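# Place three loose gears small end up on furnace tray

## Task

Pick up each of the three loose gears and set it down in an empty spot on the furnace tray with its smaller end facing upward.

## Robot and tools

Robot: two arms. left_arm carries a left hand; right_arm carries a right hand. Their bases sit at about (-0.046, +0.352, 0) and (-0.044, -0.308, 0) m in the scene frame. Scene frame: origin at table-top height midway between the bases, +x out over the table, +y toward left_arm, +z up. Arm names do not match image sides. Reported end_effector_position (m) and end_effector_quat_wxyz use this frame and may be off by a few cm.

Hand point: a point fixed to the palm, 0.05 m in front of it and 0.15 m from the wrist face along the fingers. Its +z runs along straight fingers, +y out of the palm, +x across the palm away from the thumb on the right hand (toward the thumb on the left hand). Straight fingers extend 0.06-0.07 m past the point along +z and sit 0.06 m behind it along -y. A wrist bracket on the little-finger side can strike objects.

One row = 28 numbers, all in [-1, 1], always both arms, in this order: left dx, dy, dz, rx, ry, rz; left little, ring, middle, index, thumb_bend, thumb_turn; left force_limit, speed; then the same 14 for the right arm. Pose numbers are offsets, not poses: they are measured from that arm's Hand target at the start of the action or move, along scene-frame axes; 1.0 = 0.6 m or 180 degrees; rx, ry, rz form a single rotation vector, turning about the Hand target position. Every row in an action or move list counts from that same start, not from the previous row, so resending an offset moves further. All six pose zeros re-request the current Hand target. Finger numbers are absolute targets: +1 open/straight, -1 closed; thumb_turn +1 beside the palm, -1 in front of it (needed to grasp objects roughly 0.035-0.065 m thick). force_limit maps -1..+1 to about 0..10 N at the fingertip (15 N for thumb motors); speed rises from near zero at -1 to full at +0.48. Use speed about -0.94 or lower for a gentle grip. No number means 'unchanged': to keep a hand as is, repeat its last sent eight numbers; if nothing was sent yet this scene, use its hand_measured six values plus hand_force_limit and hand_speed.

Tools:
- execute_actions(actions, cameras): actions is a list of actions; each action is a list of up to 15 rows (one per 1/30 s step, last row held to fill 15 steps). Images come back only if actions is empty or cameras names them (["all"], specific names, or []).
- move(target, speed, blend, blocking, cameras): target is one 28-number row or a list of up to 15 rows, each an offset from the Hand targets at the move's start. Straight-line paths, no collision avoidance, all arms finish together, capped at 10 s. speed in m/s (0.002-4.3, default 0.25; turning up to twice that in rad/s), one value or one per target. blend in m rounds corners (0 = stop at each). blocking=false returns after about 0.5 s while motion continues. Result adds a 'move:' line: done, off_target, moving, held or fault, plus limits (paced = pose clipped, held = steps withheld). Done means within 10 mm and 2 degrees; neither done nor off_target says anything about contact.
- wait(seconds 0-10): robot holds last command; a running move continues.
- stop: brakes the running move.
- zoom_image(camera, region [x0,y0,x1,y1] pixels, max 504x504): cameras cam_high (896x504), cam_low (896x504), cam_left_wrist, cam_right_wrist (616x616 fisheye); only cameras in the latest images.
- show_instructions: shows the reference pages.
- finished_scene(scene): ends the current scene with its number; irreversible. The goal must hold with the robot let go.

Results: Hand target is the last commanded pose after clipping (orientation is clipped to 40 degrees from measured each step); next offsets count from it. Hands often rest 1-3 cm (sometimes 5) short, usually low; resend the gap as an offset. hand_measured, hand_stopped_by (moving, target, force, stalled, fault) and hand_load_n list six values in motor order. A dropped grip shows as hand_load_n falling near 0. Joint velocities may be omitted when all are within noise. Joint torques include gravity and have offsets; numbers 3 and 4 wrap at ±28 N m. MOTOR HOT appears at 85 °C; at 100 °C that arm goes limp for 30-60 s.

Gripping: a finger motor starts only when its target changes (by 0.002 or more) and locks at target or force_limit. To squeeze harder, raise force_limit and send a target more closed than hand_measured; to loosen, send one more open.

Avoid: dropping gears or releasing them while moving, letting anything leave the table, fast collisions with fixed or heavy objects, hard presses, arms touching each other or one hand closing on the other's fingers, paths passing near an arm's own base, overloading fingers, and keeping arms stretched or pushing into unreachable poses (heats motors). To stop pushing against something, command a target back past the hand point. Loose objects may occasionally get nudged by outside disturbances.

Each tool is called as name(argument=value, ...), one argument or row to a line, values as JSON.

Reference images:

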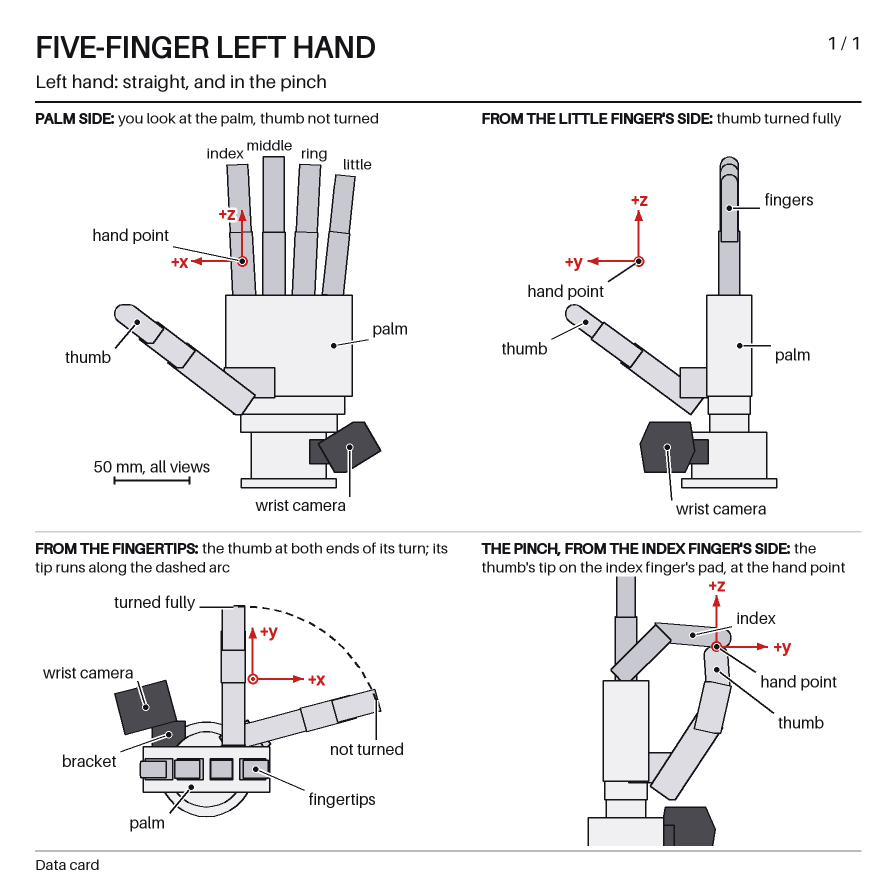

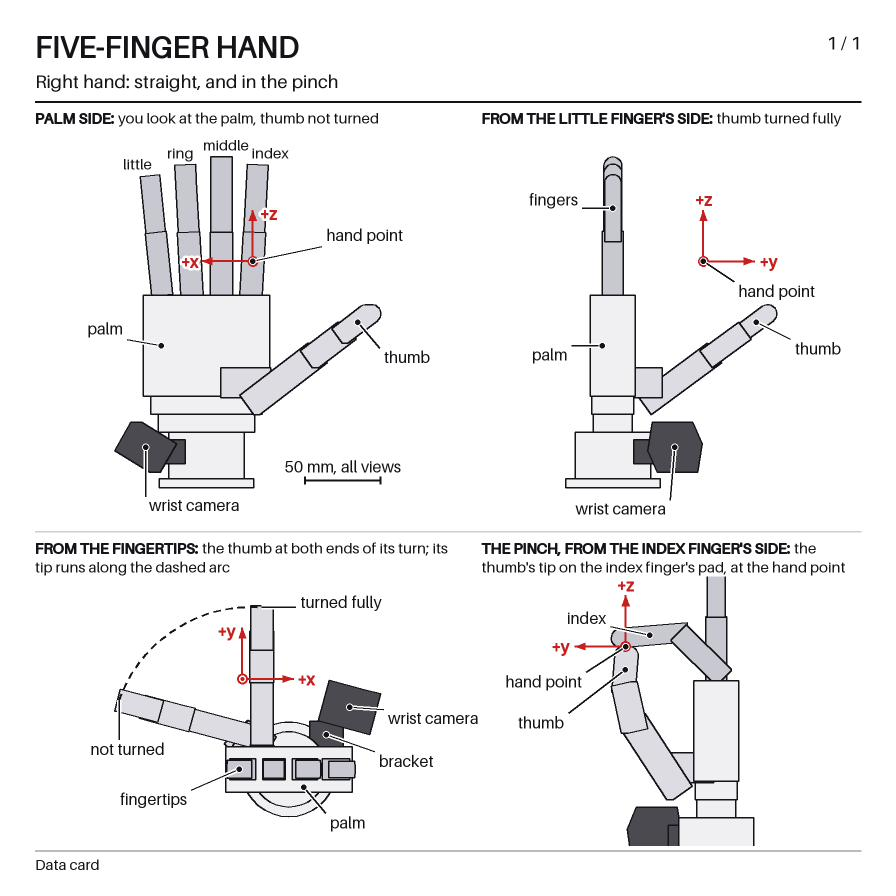

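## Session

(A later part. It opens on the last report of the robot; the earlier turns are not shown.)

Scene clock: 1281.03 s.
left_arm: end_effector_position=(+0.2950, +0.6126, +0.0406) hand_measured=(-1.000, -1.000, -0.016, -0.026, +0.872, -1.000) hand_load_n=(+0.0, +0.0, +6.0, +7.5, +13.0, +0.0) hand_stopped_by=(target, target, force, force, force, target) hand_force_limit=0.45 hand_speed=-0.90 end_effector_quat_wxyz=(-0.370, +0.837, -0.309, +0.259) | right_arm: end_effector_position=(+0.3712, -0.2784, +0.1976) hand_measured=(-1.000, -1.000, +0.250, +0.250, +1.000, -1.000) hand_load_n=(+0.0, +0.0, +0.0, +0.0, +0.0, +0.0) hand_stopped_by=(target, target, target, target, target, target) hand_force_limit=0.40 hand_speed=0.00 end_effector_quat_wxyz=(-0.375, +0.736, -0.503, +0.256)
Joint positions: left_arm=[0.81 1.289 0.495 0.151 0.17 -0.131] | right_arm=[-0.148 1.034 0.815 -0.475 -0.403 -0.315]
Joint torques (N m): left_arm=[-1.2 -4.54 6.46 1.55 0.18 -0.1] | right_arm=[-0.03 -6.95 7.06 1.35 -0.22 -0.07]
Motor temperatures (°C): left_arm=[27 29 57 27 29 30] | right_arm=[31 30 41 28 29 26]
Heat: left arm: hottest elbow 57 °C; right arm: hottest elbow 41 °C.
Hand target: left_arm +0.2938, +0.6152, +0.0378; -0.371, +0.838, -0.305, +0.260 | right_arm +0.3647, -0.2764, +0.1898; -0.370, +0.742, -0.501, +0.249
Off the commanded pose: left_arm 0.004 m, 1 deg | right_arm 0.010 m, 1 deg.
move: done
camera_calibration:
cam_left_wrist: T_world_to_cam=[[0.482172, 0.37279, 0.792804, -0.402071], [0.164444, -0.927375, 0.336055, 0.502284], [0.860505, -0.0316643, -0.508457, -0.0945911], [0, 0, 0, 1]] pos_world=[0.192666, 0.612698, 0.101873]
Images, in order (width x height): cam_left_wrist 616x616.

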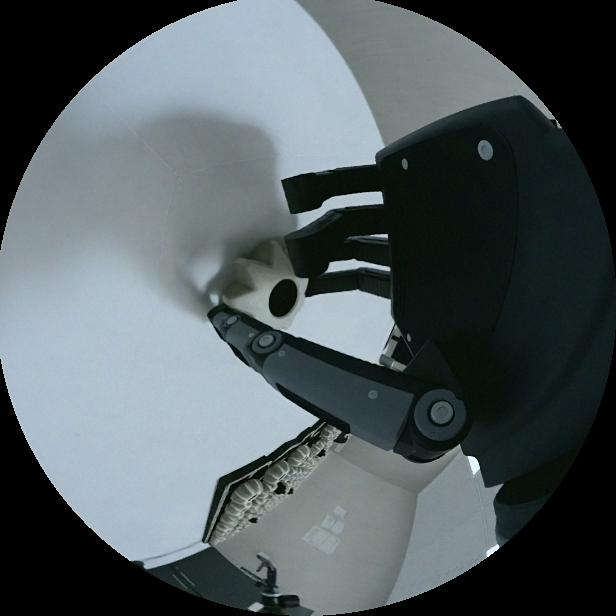

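move(
  target=[
    [0.015,0.015,0.067,0,0,0,-1,-1,-0.35,-0.35,0.3,-1,0.45,-0.9, 0,0,0,0,0,0,-1,-1,0.25,0.25,1,-1,0.4,0],
    [0.03,0.02,0.2,0,0,0,-1,-1,-0.35,-0.35,0.3,-1,0.45,-0.9, 0,0,0,0,0,0,-1,-1,0.25,0.25,1,-1,0.4,0],
    [0.085,-0.142,0.204,0.5159,0.2802,-0.1606,-1,-1,-0.35,-0.35,0.3,-1,0.45,-0.9, 0,0,0,0,0,0,-1,-1,0.25,0.25,1,-1,0.4,0],
    [0.085,-0.142,0.03,0.5159,0.2802,-0.1606,-1,-1,-0.35,-0.35,0.3,-1,0.45,-0.9, 0,0,0,0,0,0,-1,-1,0.25,0.25,1,-1,0.4,0],
  ],
  speed=[0.06,0.12,0.25,0.12],
  blend=[0.01,0.03,0,0],
  cameras=["cam_left_wrist","cam_high"],
)

Scene clock: 1295.77 s.
left_arm: end_effector_position=(+0.3379, +0.5312, +0.0423) hand_measured=(-1.000, -1.000, -0.016, -0.026, +0.872, -1.000) hand_load_n=(+0.0, +0.0, +8.0, +4.5, +11.5, +3.0) hand_stopped_by=(target, target, force, force, force, target) hand_force_limit=0.45 hand_speed=-0.90 end_effector_quat_wxyz=(+0.611, -0.266, +0.686, +0.292) | right_arm: end_effector_position=(+0.3712, -0.2784, +0.1976) hand_measured=(-1.000, -1.000, +0.250, +0.250, +1.000, -1.000) hand_load_n=(+0.0, +0.0, +0.0, +0.0, +0.0, +0.0) hand_stopped_by=(target, target, target, target, target, target) hand_force_limit=0.40 hand_speed=0.00 end_effector_quat_wxyz=(-0.375, +0.736, -0.503, +0.256)
Joint positions: left_arm=[-0.018 1.859 0.368 1.37 -0.821 1.559] | right_arm=[-0.148 1.034 0.815 -0.475 -0.403 -0.315]
Joint torques (N m): left_arm=[-2.14 -8.29 2.63 2.04 -0.16 0.36] | right_arm=[-0.03 -6.89 7.08 1.36 -0.22 -0.06]
Motor temperatures (°C): left_arm=[27 29 58 27 29 31] | right_arm=[31 30 41 28 29 26]
Heat: left arm: hottest elbow 58 °C; right arm: hottest elbow 41 °C.
Hand target: left_arm +0.3447, +0.5300, +0.0558; +0.624, -0.258, +0.676, +0.296 | right_arm +0.3647, -0.2764, +0.1898; -0.370, +0.742, -0.501, +0.249
Off the commanded pose: left_arm 0.015 m, 2 deg | right_arm 0.010 m, 1 deg.
move: off_target (left_arm)
camera_calibration:
cam_left_wrist: T_world_to_cam=[[0.692716, -0.656379, -0.29885, 0.12789], [-0.576924, -0.255659, -0.775756, 0.360035], [0.432786, 0.709793, -0.55578, -0.380587], [0, 0, 0, 1]] pos_world=[0.283834, 0.446129, 0.105997]
Images, in order (width x height): cam_high 896x504, cam_left_wrist 616x616.

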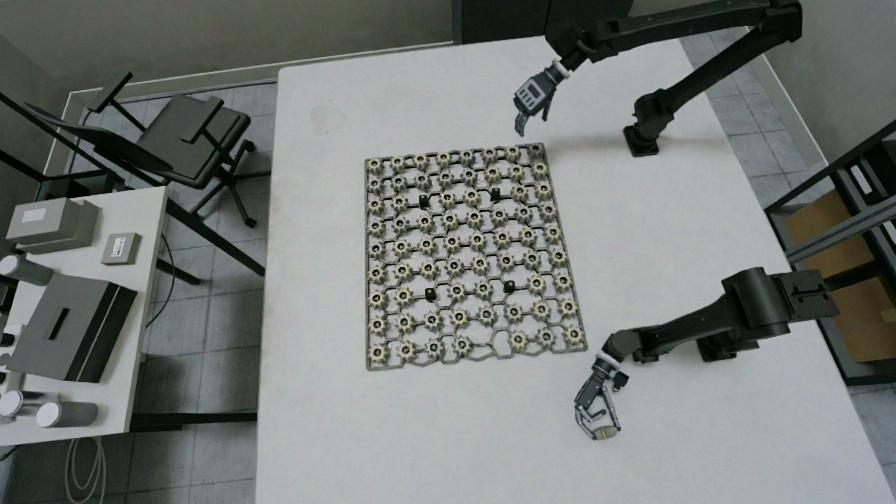

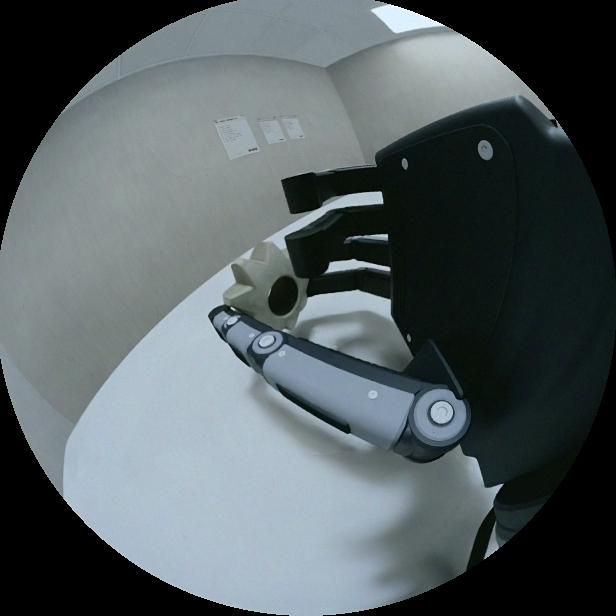

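move(
  target=[0,0,-0.017,0,0,0,-1,-1,-0.35,-0.35,0.3,-1,0.45,-0.9, 0,0,0,0,0,0,-1,-1,0.25,0.25,1,-1,0.4,0],
  speed=0.06,
)

move(
  target=[0,0,-0.006,0,0,0,-1,-1,-0.35,-0.35,0.3,-1,0.45,-0.9, 0,0,0,0,0,0,-1,-1,0.25,0.25,1,-1,0.4,0],
  speed=0.06,
)

move(
  target=[0,0,-0.006,0,0,0,-1,-1,-0.35,-0.35,0.3,-1,0.45,-0.9, 0,0,0,0,0,0,-1,-1,0.25,0.25,1,-1,0.4,0],
  speed=0.06,
  cameras=["cam_left_wrist","cam_low"],
)

zoom_image(
  camera="cam_left_wrist",
  region=[200, 220, 420, 440],
)

Scene clock: 1302.80 s.
left_arm: end_effector_position=(+0.3367, +0.5312, +0.0355) hand_measured=(-1.000, -1.000, -0.016, -0.026, +0.872, -1.000) hand_load_n=(+0.0, +0.0, +8.0, +4.5, +12.0, +3.0) hand_stopped_by=(target, target, force, force, force, target) hand_force_limit=0.45 hand_speed=-0.90 end_effector_quat_wxyz=(+0.613, -0.266, +0.684, +0.292) | right_arm: end_effector_position=(+0.3712, -0.2784, +0.1976) hand_measured=(-1.000, -1.000, +0.250, +0.250, +1.000, -1.000) hand_load_n=(+0.0, +0.0, +0.0, +0.0, +0.0, +0.5) hand_stopped_by=(target, target, target, target, target, target) hand_force_limit=0.40 hand_speed=0.00 end_effector_quat_wxyz=(-0.375, +0.736, -0.503, +0.256)
Joint positions: left_arm=[-0.018 1.898 0.368 1.414 -0.821 1.559] | right_arm=[-0.148 1.034 0.815 -0.475 -0.403 -0.315]
Joint torques (N m): left_arm=[-2.08 -7.65 2.71 2.02 -0.16 0.36] | right_arm=[-0.03 -6.95 7.08 1.36 -0.22 -0.07]
Motor temperatures (°C): left_arm=[27 29 57 27 29 31] | right_arm=[31 30 41 28 29 26]
Heat: left arm: hottest elbow 57 °C; right arm: hottest elbow 41 °C.
Hand target: left_arm +0.3447, +0.5300, +0.0457; +0.624, -0.258, +0.676, +0.296 | right_arm +0.3647, -0.2764, +0.1898; -0.370, +0.742, -0.501, +0.249
Off the commanded pose: left_arm 0.013 m, 2 deg | right_arm 0.010 m, 1 deg.
move: off_target (left_arm)

Scene clock: 1303.53 s.
left_arm: end_effector_position=(+0.3359, +0.5312, +0.0324) hand_measured=(-1.000, -1.000, -0.016, -0.026, +0.872, -1.000) hand_load_n=(+0.0, +0.0, +8.0, +4.5, +11.5, +3.0) hand_stopped_by=(target, target, force, force, force, target) hand_force_limit=0.45 hand_speed=-0.90 end_effector_quat_wxyz=(+0.613, -0.266, +0.684, +0.292) | right_arm: end_effector_position=(+0.3712, -0.2784, +0.1976) hand_measured=(-1.000, -1.000, +0.250, +0.250, +1.000, -1.000) hand_load_n=(+0.0, +0.0, +0.0, +0.0, +0.0, +0.0) hand_stopped_by=(target, target, target, target, target, target) hand_force_limit=0.40 hand_speed=0.00 end_effector_quat_wxyz=(-0.375, +0.736, -0.503, +0.256)
Joint positions: left_arm=[-0.018 1.913 0.368 1.429 -0.821 1.559] | right_arm=[-0.148 1.034 0.815 -0.475 -0.403 -0.315]
Joint torques (N m): left_arm=[-2.14 -7.59 2.76 2.04 -0.17 0.37] | right_arm=[-0.03 -6.95 7.06 1.35 -0.22 -0.07]
Motor temperatures (°C): left_arm=[27 29 57 27 29 31] | right_arm=[31 30 41 28 29 26]
Heat: left arm: hottest elbow 57 °C; right arm: hottest elbow 41 °C.
Hand target: left_arm +0.3447, +0.5300, +0.0420; +0.624, -0.258, +0.676, +0.296 | right_arm +0.3647, -0.2764, +0.1898; -0.370, +0.742, -0.501, +0.249
Off the commanded pose: left_arm 0.013 m, 2 deg | right_arm 0.010 m, 1 deg.
move: off_target (left_arm)

Scene clock: 1304.27 s.
left_arm: end_effector_position=(+0.3350, +0.5312, +0.0286) hand_measured=(-1.000, -1.000, -0.016, -0.026, +0.872, -1.000) hand_load_n=(+0.0, +0.0, +8.0, +4.5, +11.5, +3.0) hand_stopped_by=(target, target, force, force, force, target) hand_force_limit=0.45 hand_speed=-0.90 end_effector_quat_wxyz=(+0.612, -0.266, +0.685, +0.292) | right_arm: end_effector_position=(+0.3712, -0.2784, +0.1976) hand_measured=(-1.000, -1.000, +0.250, +0.250, +1.000, -1.000) hand_load_n=(+0.0, +0.0, +0.0, +0.0, +0.0, +0.0) hand_stopped_by=(target, target, target, target, target, target) hand_force_limit=0.40 hand_speed=0.00 end_effector_quat_wxyz=(-0.375, +0.736, -0.503, +0.256)
Joint positions: left_arm=[-0.018 1.93 0.368 1.444 -0.821 1.559] | right_arm=[-0.148 1.034 0.815 -0.475 -0.403 -0.315]
Joint torques (N m): left_arm=[-2.2 -7.65 2.8 2.02 -0.17 0.36] | right_arm=[0.03 -6.95 7.06 1.35 -0.22 -0.07]
Motor temperatures (°C): left_arm=[27 29 57 27 29 31] | right_arm=[31 30 41 28 29 26]
Heat: left arm: hottest elbow 57 °C; right arm: hottest elbow 41 °C.
Hand target: left_arm +0.3447, +0.5300, +0.0385; +0.624, -0.258, +0.676, +0.296 | right_arm +0.3647, -0.2764, +0.1898; -0.370, +0.742, -0.501, +0.249
Off the commanded pose: left_arm 0.014 m, 2 deg | right_arm 0.010 m, 1 deg.
move: off_target (left_arm)
camera_calibration:
cam_left_wrist: T_world_to_cam=[[0.693664, -0.656293, -0.296833, 0.125463], [-0.574501, -0.255517, -0.777599, 0.346826], [0.434487, 0.709923, -0.554284, -0.387602], [0, 0, 0, 1]] pos_world=[0.28063, 0.446128, 0.0920913]
Images, in order (width x height): cam_low 896x504, cam_left_wrist 616x616.

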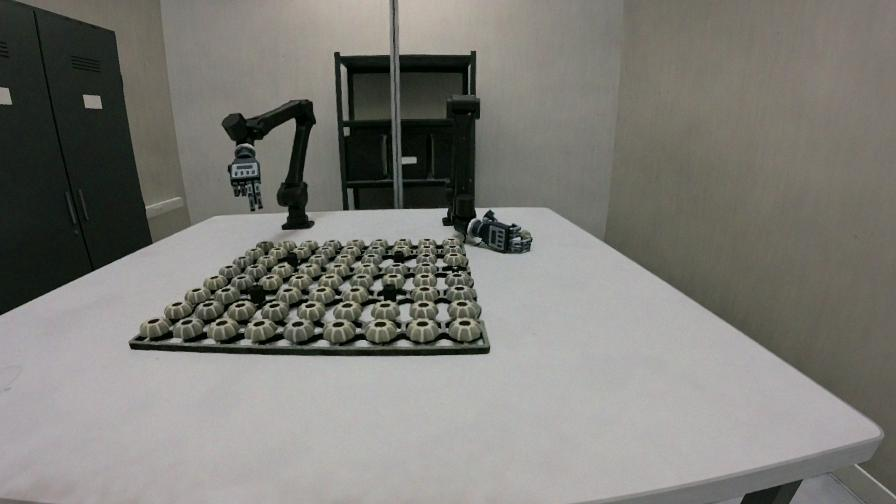

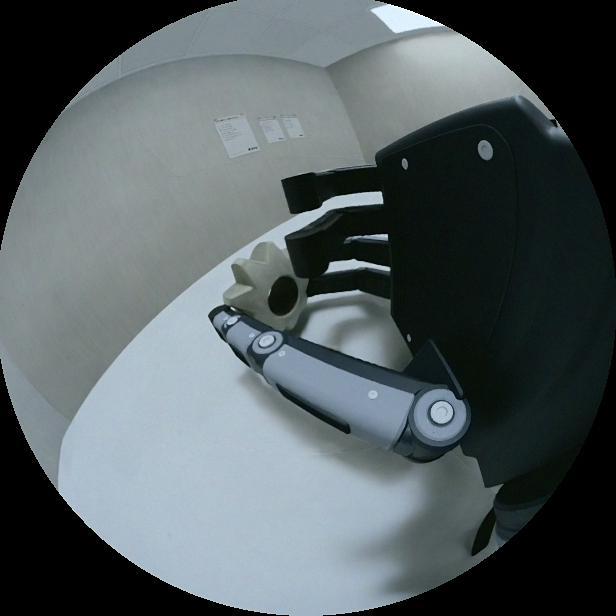

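Scaled by 2.291 from the camera's 616x616 image, which has a finer 880x880 frame.

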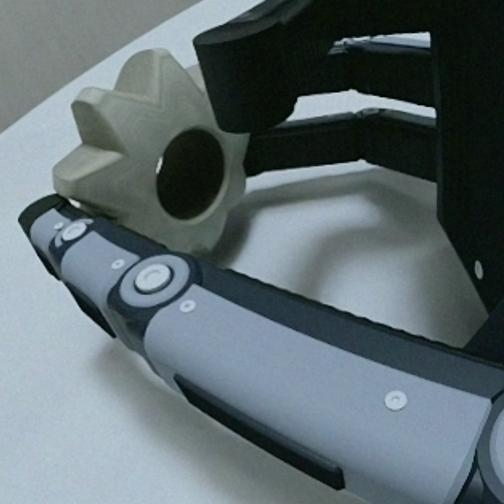

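move(
  target=[0,0,-0.005,0,0,0,-1,-1,-0.35,-0.35,0.3,-1,0.45,-0.9, 0,0,0,0,0,0,-1,-1,0.25,0.25,1,-1,0.4,0],
  speed=0.06,
)

move(
  target=[0,0,-0.005,0,0,0,-1,-1,-0.35,-0.35,0.3,-1,0.45,-0.9, 0,0,0,0,0,0,-1,-1,0.25,0.25,1,-1,0.4,0],
  speed=0.06,
)

Scene clock: 1308.27 s.
left_arm: end_effector_position=(+0.3341, +0.5312, +0.0254) hand_measured=(-1.000, -1.000, -0.016, -0.026, +0.872, -1.000) hand_load_n=(+0.0, -0.5, +7.5, +4.5, +11.5, +3.0) hand_stopped_by=(target, target, force, force, force, target) hand_force_limit=0.45 hand_speed=-0.90 end_effector_quat_wxyz=(+0.612, -0.266, +0.686, +0.292) | right_arm: end_effector_position=(+0.3712, -0.2784, +0.1976) hand_measured=(-1.000, -1.000, +0.250, +0.250, +1.000, -1.000) hand_load_n=(+0.0, +0.0, +0.0, +0.0, +0.0, +0.0) hand_stopped_by=(target, target, target, target, target, target) hand_force_limit=0.40 hand_speed=0.00 end_effector_quat_wxyz=(-0.375, +0.736, -0.503, +0.256)
Joint positions: left_arm=[-0.018 1.944 0.368 1.457 -0.821 1.559] | right_arm=[-0.148 1.034 0.815 -0.475 -0.403 -0.315]
Joint torques (N m): left_arm=[-2.08 -7.65 2.81 2 -0.17 0.36] | right_arm=[-0.03 -6.89 7.06 1.35 -0.22 -0.06]
Motor temperatures (°C): left_arm=[27 29 56 27 29 31] | right_arm=[31 30 41 28 29 26]
Heat: left arm: hottest elbow 56 °C; right arm: hottest elbow 41 °C.
Hand target: left_arm +0.3447, +0.5300, +0.0354; +0.624, -0.258, +0.676, +0.296 | right_arm +0.3647, -0.2764, +0.1898; -0.370, +0.742, -0.501, +0.249
Off the commanded pose: left_arm 0.015 m, 2 deg | right_arm 0.010 m, 1 deg.
move: off_target (left_arm)

Scene clock: 1308.97 s.
left_arm: end_effector_position=(+0.3348, +0.5313, +0.0245) hand_measured=(-1.000, -1.000, -0.016, -0.026, +0.872, -1.000) hand_load_n=(+0.0, +0.0, +8.0, +4.0, +11.5, +3.0) hand_stopped_by=(target, target, force, force, force, target) hand_force_limit=0.45 hand_speed=-0.90 end_effector_quat_wxyz=(+0.613, -0.265, +0.684, +0.292) | right_arm: end_effector_position=(+0.3712, -0.2784, +0.1976) hand_measured=(-1.000, -1.000, +0.250, +0.250, +1.000, -1.000) hand_load_n=(+0.0, +0.0, +0.0, +0.0, +0.0, +0.0) hand_stopped_by=(target, target, target, target, target, target) hand_force_limit=0.40 hand_speed=0.00 end_effector_quat_wxyz=(-0.375, +0.736, -0.503, +0.256)
Joint positions: left_arm=[-0.018 1.956 0.371 1.472 -0.821 1.563] | right_arm=[-0.148 1.034 0.815 -0.475 -0.403 -0.315]
Joint torques (N m): left_arm=[-2.2 -7.41 2.71 1.95 -0.16 0.33] | right_arm=[-0.03 -6.95 7.06 1.37 -0.22 -0.07]
Motor temperatures (°C): left_arm=[27 29 56 27 29 31] | right_arm=[31 30 41 28 29 26]
Heat: left arm: hottest elbow 56 °C; right arm: hottest elbow 41 °C.
Hand target: left_arm +0.3447, +0.5300, +0.0324; +0.624, -0.258, +0.676, +0.296 | right_arm +0.3647, -0.2764, +0.1898; -0.370, +0.742, -0.501, +0.249
Off the commanded pose: left_arm 0.013 m, 2 deg | right_arm 0.010 m, 1 deg.
move: off_target (left_arm)

move(
  target=[0.002,-0.016,-0.003,0,0,0,-1,-1,-0.35,-0.35,0.3,-1,0.45,-0.9, 0,0,0,0,0,0,-1,-1,0.25,0.25,1,-1,0.4,0],
  speed=0.03,
  cameras=["cam_left_wrist"],
)

move(
  target=[0.008,-0.055,-0.004,0,0,0,-1,-1,0.12,0.12,0.3,-1,0.45,-0.98, 0,0,0,0,0,0,-1,-1,0.25,0.25,1,-1,0.4,0],
  speed=0.03,
  cameras=["cam_left_wrist","cam_low"],
)

zoom_image(
  camera="cam_left_wrist",
  region=[150, 220, 370, 440],
)

zoom_image(
  camera="cam_low",
  region=[470, 200, 540, 270],
)

Scene clock: 1324.23 s.
left_arm: end_effector_position=(+0.3372, +0.5227, +0.0245) hand_measured=(-1.000, -1.000, -0.016, -0.026, +0.872, -1.000) hand_load_n=(+0.0, +0.0, +8.0, +4.5, +11.5, +3.0) hand_stopped_by=(target, target, force, force, force, target) hand_force_limit=0.45 hand_speed=-0.90 end_effector_quat_wxyz=(+0.615, -0.265, +0.682, +0.293) | right_arm: end_effector_position=(+0.3712, -0.2784, +0.1976) hand_measured=(-1.000, -1.000, +0.250, +0.250, +1.000, -1.000) hand_load_n=(+0.0, +0.0, +0.0, -0.5, +0.0, +0.0) hand_stopped_by=(target, target, target, target, target, target) hand_force_limit=0.40 hand_speed=0.00 end_effector_quat_wxyz=(-0.375, +0.736, -0.503, +0.256)
Joint positions: left_arm=[-0.047 1.962 0.378 1.475 -0.851 1.563] | right_arm=[-0.148 1.034 0.815 -0.475 -0.403 -0.315]
Joint torques (N m): left_arm=[-2.32 -7.41 2.58 1.87 -0.23 0.3] | right_arm=[-0.03 -6.95 7.06 1.35 -0.22 -0.07]
Motor temperatures (°C): left_arm=[27 30 55 27 29 31] | right_arm=[31 30 41 28 29 26]
Heat: left arm: hottest elbow 55 °C; right arm: hottest elbow 41 °C.
Hand target: left_arm +0.3461, +0.5203, +0.0308; +0.624, -0.258, +0.675, +0.296 | right_arm +0.3647, -0.2764, +0.1898; -0.370, +0.742, -0.501, +0.249
Off the commanded pose: left_arm 0.011 m, 2 deg | right_arm 0.010 m, 1 deg.
move: off_target (left_arm)
camera_calibration:
cam_left_wrist: T_world_to_cam=[[0.695604, -0.654728, -0.295748, 0.115588], [-0.569269, -0.251193, -0.782838, 0.338845], [0.438256, 0.712905, -0.547447, -0.38775], [0, 0, 0, 1]] pos_world=[0.282424, 0.437223, 0.0871734]
Images, in order (width x height): cam_left_wrist 616x616.

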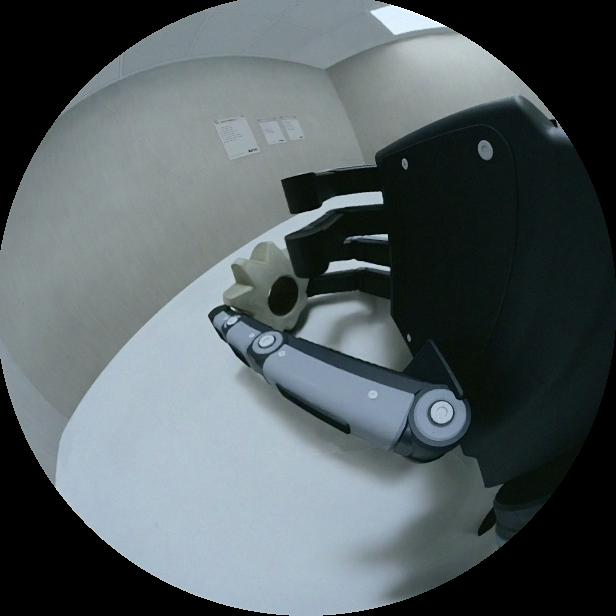

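Scene clock: 1326.93 s.
left_arm: end_effector_position=(+0.3446, +0.4904, +0.0270) hand_measured=(-1.000, -1.000, +0.120, +0.120, +0.868, -1.000) hand_load_n=(+0.0, +0.0, +0.0, +0.0, +0.0, +0.5) hand_stopped_by=(target, target, target, target, force, target) hand_force_limit=0.45 hand_speed=-0.98 end_effector_quat_wxyz=(+0.621, -0.263, +0.676, +0.296) | right_arm: end_effector_position=(+0.3712, -0.2784, +0.1976) hand_measured=(-1.000, -1.000, +0.250, +0.250, +1.000, -1.000) hand_load_n=(+0.0, +0.0, +0.0, +0.0, +0.0, +0.0) hand_stopped_by=(target, target, target, target, target, target) hand_force_limit=0.40 hand_speed=0.00 end_effector_quat_wxyz=(-0.375, +0.736, -0.503, +0.256)
Joint positions: left_arm=[-0.153 1.972 0.405 1.475 -0.957 1.569] | right_arm=[-0.148 1.034 0.815 -0.475 -0.403 -0.315]
Joint torques (N m): left_arm=[-2.26 -7.65 2.35 1.02 -0.13 0.13] | right_arm=[-0.03 -6.89 7.06 1.36 -0.22 -0.07]
Heat: left arm: hottest elbow 54 °C; right arm: hottest elbow 41 °C.
Hand target: left_arm +0.3509, +0.4873, +0.0283; +0.624, -0.258, +0.675, +0.296 | right_arm +0.3647, -0.2764, +0.1898; -0.370, +0.742, -0.501, +0.249
Off the commanded pose: left_arm 0.007 m, 1 deg | right_arm 0.010 m, 1 deg.
move: done
camera_calibration:
cam_left_wrist: T_world_to_cam=[[0.69889, -0.651062, -0.296093, 0.0871871], [-0.559654, -0.240029, -0.793205, 0.328441], [0.445354, 0.720072, -0.532123, -0.373034], [0, 0, 0, 1]] pos_world=[0.289011, 0.404211, 0.0878366]
Images, in order (width x height): cam_low 896x504, cam_left_wrist 616x616.

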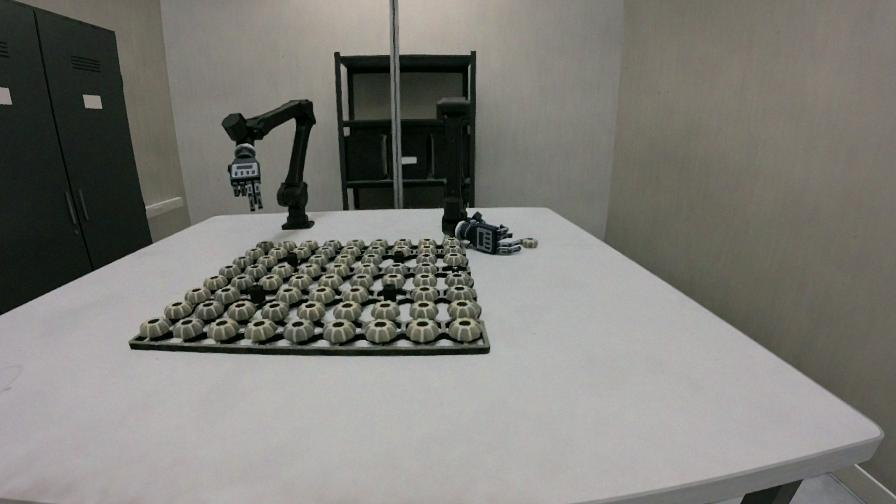

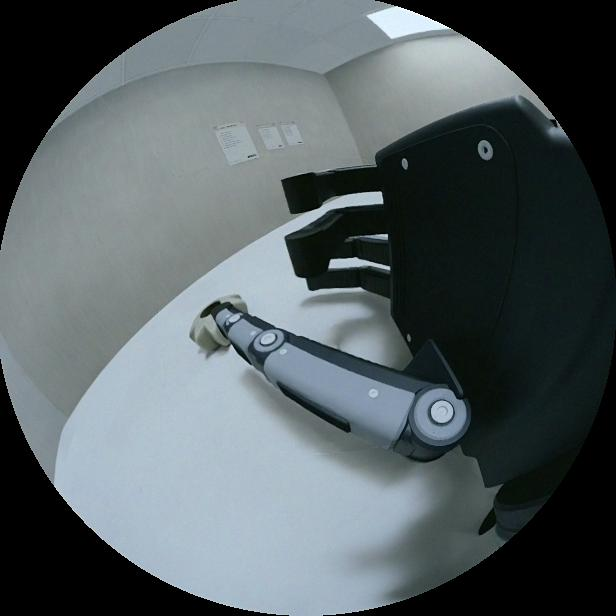

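Scaled by 2.291 from the camera's 616x616 image, which has a finer 880x880 frame.

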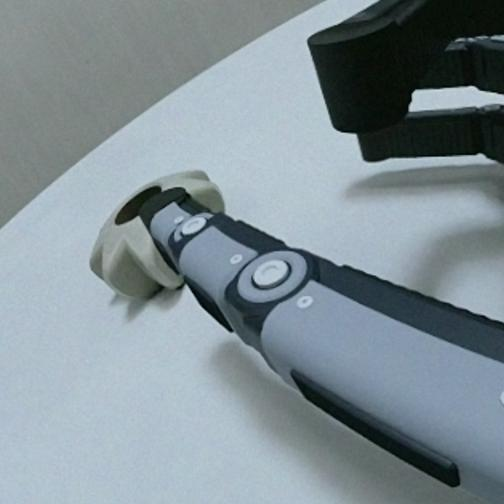

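Scaled by 7.200.

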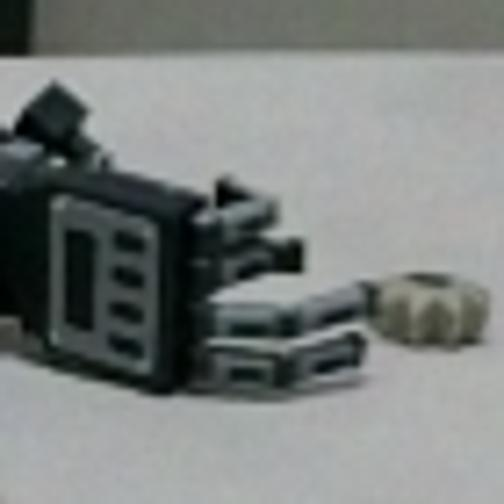

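zoom_image(
  camera="cam_left_wrist",
  region=[175, 275, 265, 365],
)

zoom_image(
  camera="cam_low",
  region=[510, 225, 550, 265],
)

Scaled by 5.600 from the camera's 616x616 image, which has a finer 880x880 frame.

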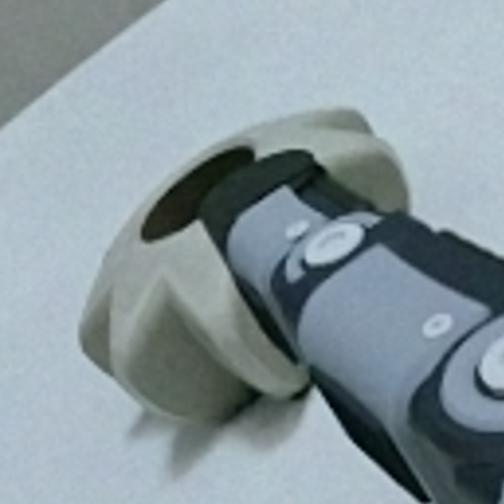

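Scaled by 12.600.

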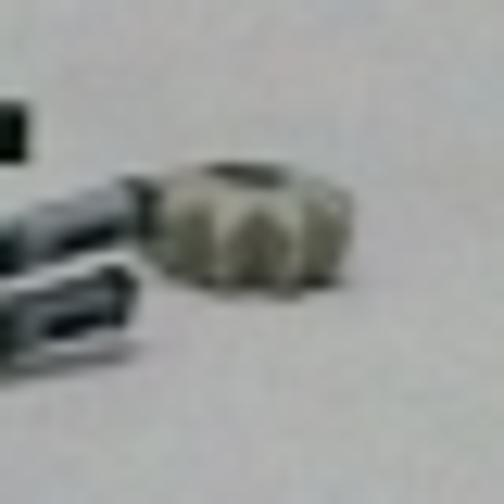

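move(
  target=[
    [0.01,-0.06,0.02,0,0,0,-1,-1,0.12,0.12,0.3,-1,0.45,-0.8, 0,0,0,0,0,0,-1,-1,0.25,0.25,1,-1,0.4,0],
    [0.01,-0.06,0.1,0,0,0,-1,-1,0.12,0.12,0.3,-1,0.45,-0.8, 0,0,0,0,0,0,-1,-1,0.25,0.25,1,-1,0.4,0],
    [-0.02,0.05,0.17,-0.5445,-0.2036,0.0983,-1,-1,0.25,0.5,1,-1,0.45,0, 0,0,0,0,0,0,-1,-1,0.25,0.25,1,-1,0.4,0],
  ],
  speed=[0.1,0.2,0.25],
  blend=[0.01,0.02,0],
  cameras=["cam_left_wrist","cam_low","cam_high"],
)

Scene clock: 1427.03 s.
left_arm: end_effector_position=(+0.3195, +0.5052, +0.1054) hand_measured=(-1.000, -1.000, +0.250, +0.500, +1.000, -1.000) hand_load_n=(+0.0, +0.0, +0.0, +0.0, +0.0, +0.0) hand_stopped_by=(target, target, target, target, target, target) hand_force_limit=0.45 hand_speed=0.00 end_effector_quat_wxyz=(-0.318, +0.793, -0.426, +0.298) | right_arm: end_effector_position=(+0.3712, -0.2784, +0.1976) hand_measured=(-1.000, -1.000, +0.250, +0.250, +1.000, -1.000) hand_load_n=(+0.0, +0.0, +0.0, +0.0, +0.0, +0.0) hand_stopped_by=(target, target, target, target, target, target) hand_force_limit=0.40 hand_speed=0.00 end_effector_quat_wxyz=(-0.375, +0.736, -0.503, +0.256)
Joint positions: left_arm=[0.579 1.043 0.554 -0.198 0.204 -0.095] | right_arm=[-0.148 1.034 0.815 -0.475 -0.403 -0.315]
Joint torques (N m): left_arm=[-1.49 -2.73 12.71 0.7 0.23 -0.18] | right_arm=[0.03 -6.95 7.08 1.35 -0.22 -0.07]
Heat: left arm: hottest elbow 51 °C; right arm: hottest elbow 41 °C.
Hand target: left_arm +0.3388, +0.5174, +0.1302; -0.331, +0.788, -0.418, +0.309 | right_arm +0.3647, -0.2764, +0.1898; -0.370, +0.742, -0.501, +0.249
Off the commanded pose: left_arm 0.034 m, 2 deg | right_arm 0.010 m, 1 deg.
move: off_target (left_arm); target 3's new numbers were sent with left_arm's hand 0.034 m and 2 deg from that target
camera_calibration:
cam_left_wrist: T_world_to_cam=[[0.593333, 0.236314, 0.769488, -0.389357], [-0.085627, -0.931984, 0.352242, 0.45744], [0.80039, -0.274886, -0.532742, 0.0585245], [0, 0, 0, 1]] pos_world=[0.223345, 0.534425, 0.169654]
Images, in order (width x height): cam_high 896x504, cam_low 896x504, cam_left_wrist 616x616.

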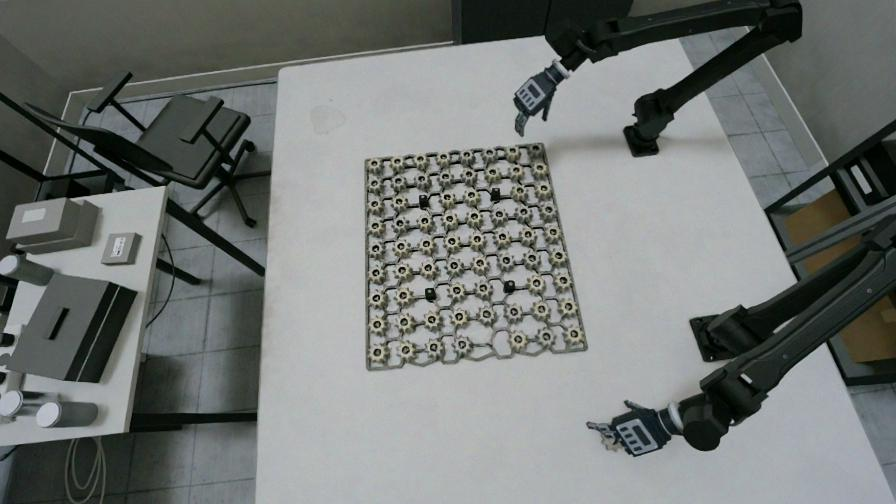

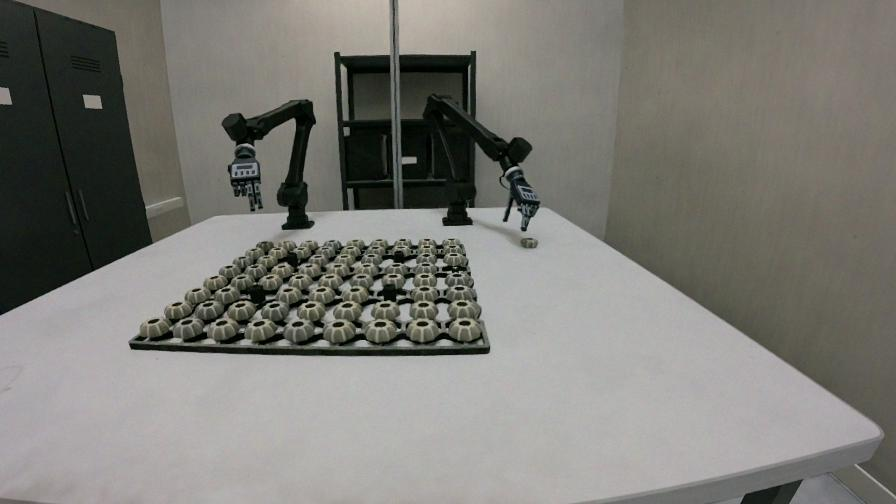

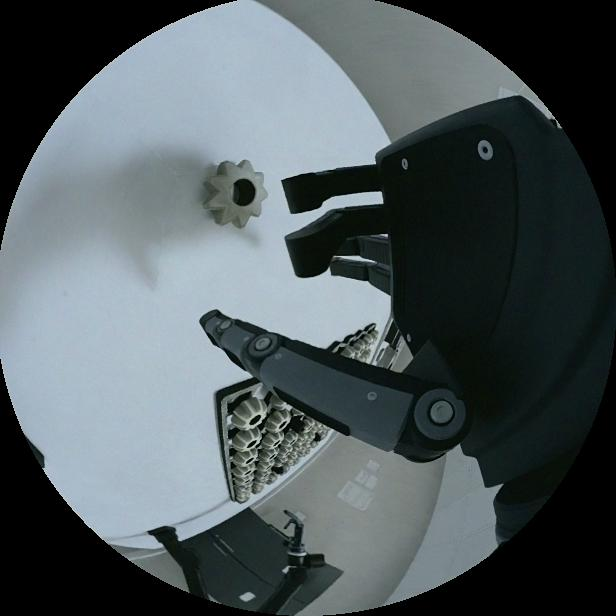

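zoom_image(
  camera="cam_left_wrist",
  region=[185, 140, 285, 240],
)

Scaled by 5.040 from the camera's 616x616 image, which has a finer 880x880 frame.

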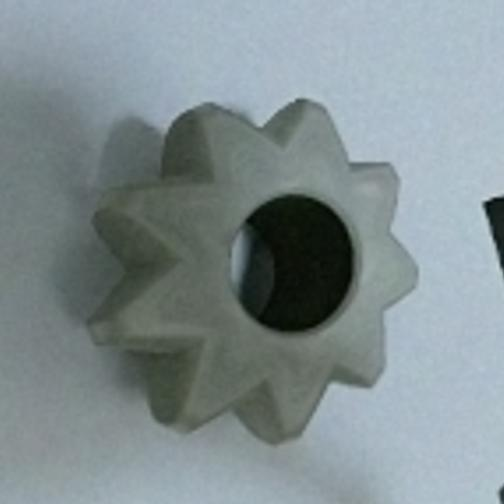

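move(
  target=[
    [-0.0338,0.0727,-0.04,-0.0435,-0.0113,-0.1497,-1,-1,0.25,0.5,1,-1,0.45,0, 0,0,0,0,0,0,-1,-1,0.25,0.25,1,-1,0.4,0],
    [-0.0338,0.0727,-0.0953,-0.0435,-0.0113,-0.1497,-1,-1,0.25,0.5,1,-1,0.45,0, 0,0,0,0,0,0,-1,-1,0.25,0.25,1,-1,0.4,0],
  ],
  speed=0.15,
  cameras=["cam_left_wrist"],
)

zoom_image(
  camera="cam_left_wrist",
  region=[180, 180, 330, 330],
)

Scene clock: 1454.20 s.
left_arm: end_effector_position=(+0.3145, +0.5532, +0.0701) hand_measured=(-1.000, -1.000, +0.250, +0.500, +1.000, -1.000) hand_load_n=(+0.0, +0.0, +0.0, +0.0, +0.0, +0.0) hand_stopped_by=(target, target, target, target, target, target) hand_force_limit=0.45 hand_speed=0.00 end_effector_quat_wxyz=(-0.191, +0.691, -0.557, +0.419) | right_arm: end_effector_position=(+0.3712, -0.2784, +0.1976) hand_measured=(-1.000, -1.000, +0.250, +0.250, +1.000, -1.000) hand_load_n=(+0.0, +0.0, +0.0, +0.0, +0.0, +0.0) hand_stopped_by=(target, target, target, target, target, target) hand_force_limit=0.40 hand_speed=0.00 end_effector_quat_wxyz=(-0.375, +0.736, -0.503, +0.256)
Joint positions: left_arm=[0.862 1.436 0.766 -0.348 0.828 0.409] | right_arm=[-0.148 1.034 0.815 -0.475 -0.403 -0.315]
Joint torques (N m): left_arm=[-1.44 -7.18 7.73 0.94 0.65 0.05] | right_arm=[-0.03 -6.89 7.08 1.36 -0.22 -0.07]
Motor temperatures (°C): left_arm=[27 29 60 27 29 31] | right_arm=[31 30 41 28 29 26]
Heat: left arm: hottest elbow 60 °C; right arm: hottest elbow 41 °C.
Hand target: left_arm +0.3186, +0.5610, +0.0730; -0.204, +0.684, -0.562, +0.419 | right_arm +0.3647, -0.2764, +0.1898; -0.370, +0.742, -0.501, +0.249
Off the commanded pose: left_arm 0.009 m, 2 deg | right_arm 0.010 m, 1 deg.
move: done
camera_calibration:
cam_left_wrist: T_world_to_cam=[[0.617991, 0.0858807, 0.781481, -0.29595], [-0.495585, -0.729098, 0.47203, 0.52252], [0.610314, -0.679, -0.408014, 0.331406], [0, 0, 0, 1]] pos_world=[0.239585, 0.631409, 0.119852]
Images, in order (width x height): cam_left_wrist 616x616.

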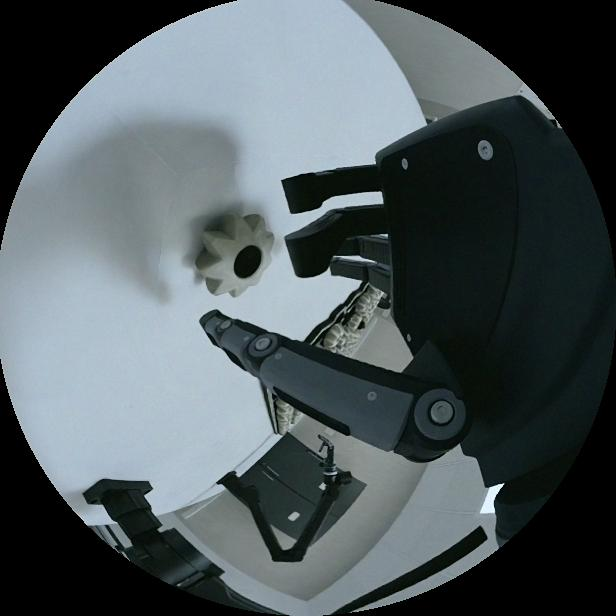

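Scaled by 3.360 from the camera's 616x616 image, which has a finer 880x880 frame.

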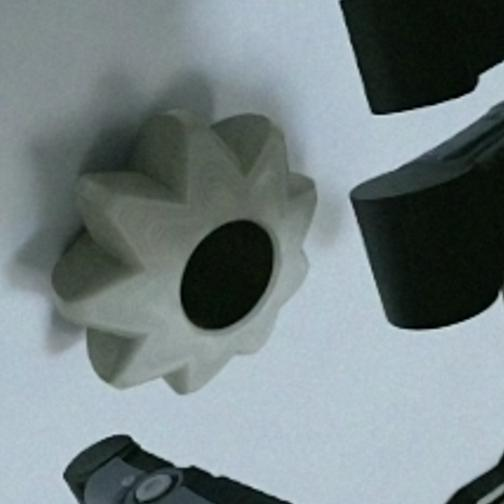

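move(
  target=[-0.005,0.0133,-0.037,0,0,0,-1,-1,0.25,0.5,1,-1,0.45,0, 0,0,0,0,0,0,-1,-1,0.25,0.25,1,-1,0.4,0],
  speed=0.08,
  cameras=["cam_left_wrist","cam_low"],
)

zoom_image(
  camera="cam_left_wrist",
  region=[190, 200, 340, 350],
)

zoom_image(
  camera="cam_low",
  region=[490, 190, 560, 260],
)

Scene clock: 1461.07 s.
left_arm: end_effector_position=(+0.3153, +0.5645, +0.0536) hand_measured=(-1.000, -1.000, +0.250, +0.500, +1.000, -1.000) hand_load_n=(+0.0, +0.0, +0.0, +0.0, +0.0, +0.0) hand_stopped_by=(target, target, target, target, target, target) hand_force_limit=0.45 hand_speed=0.00 end_effector_quat_wxyz=(-0.197, +0.688, -0.559, +0.419) | right_arm: end_effector_position=(+0.3712, -0.2784, +0.1976) hand_measured=(-1.000, -1.000, +0.250, +0.250, +1.000, -1.000) hand_load_n=(+0.0, +0.0, +0.0, +0.0, +0.0, +0.0) hand_stopped_by=(target, target, target, target, target, target) hand_force_limit=0.40 hand_speed=0.00 end_effector_quat_wxyz=(-0.375, +0.736, -0.503, +0.256)
Joint positions: left_arm=[0.88 1.488 0.766 -0.298 0.837 0.431] | right_arm=[-0.148 1.034 0.815 -0.475 -0.403 -0.315]
Joint torques (N m): left_arm=[-1.26 -7.24 6.69 0.94 0.7 0.08] | right_arm=[-0.03 -6.89 7.06 1.35 -0.22 -0.07]
Motor temperatures (°C): left_arm=[27 29 59 27 29 31] | right_arm=[31 30 41 28 29 26]
Heat: left arm: hottest elbow 59 °C; right arm: hottest elbow 41 °C.
Hand target: left_arm +0.3156, +0.5690, +0.0509; -0.204, +0.684, -0.562, +0.419 | right_arm +0.3647, -0.2764, +0.1898; -0.370, +0.742, -0.501, +0.249
Off the commanded pose: left_arm 0.005 m, 1 deg | right_arm 0.010 m, 1 deg.
move: done
camera_calibration:
cam_left_wrist: T_world_to_cam=[[0.61041, 0.0765041, 0.788382, -0.277189], [-0.500474, -0.73422, 0.458744, 0.544076], [0.613942, -0.674587, -0.409887, 0.328391], [0, 0, 0, 1]] pos_world=[0.239883, 0.642206, 0.103542]
Images, in order (width x height): cam_low 896x504, cam_left_wrist 616x616.

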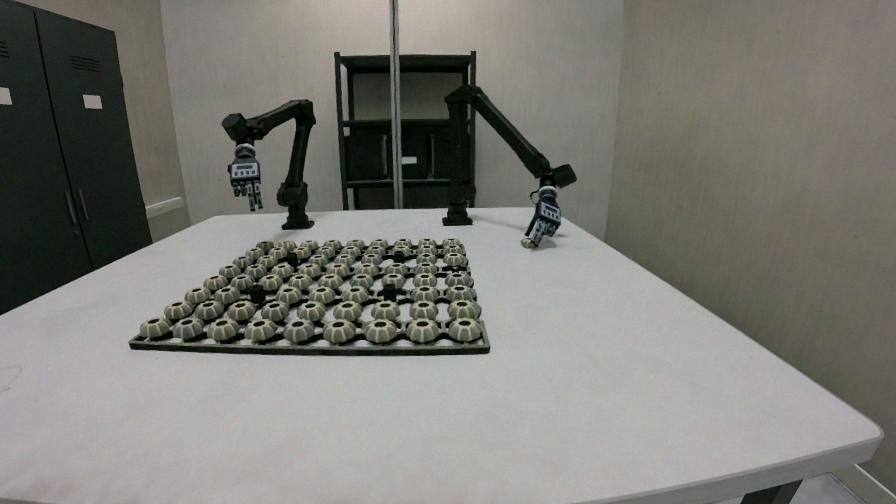

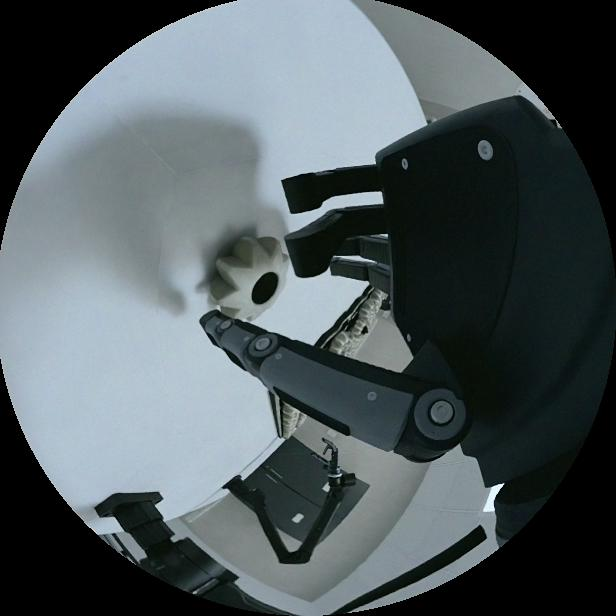

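Scaled by 3.360 from the camera's 616x616 image, which has a finer 880x880 frame.

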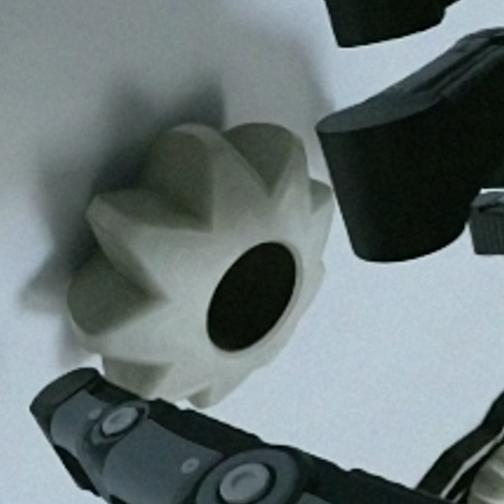

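Scaled by 7.200.

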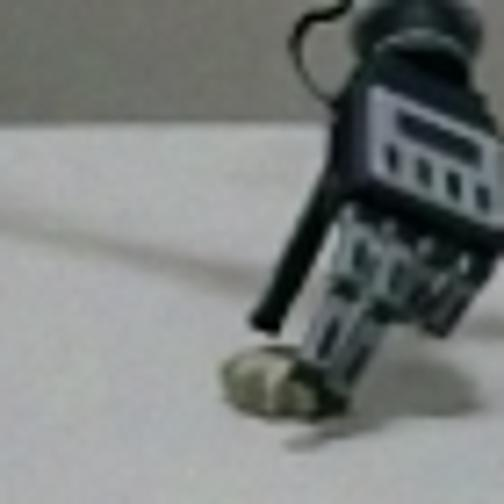

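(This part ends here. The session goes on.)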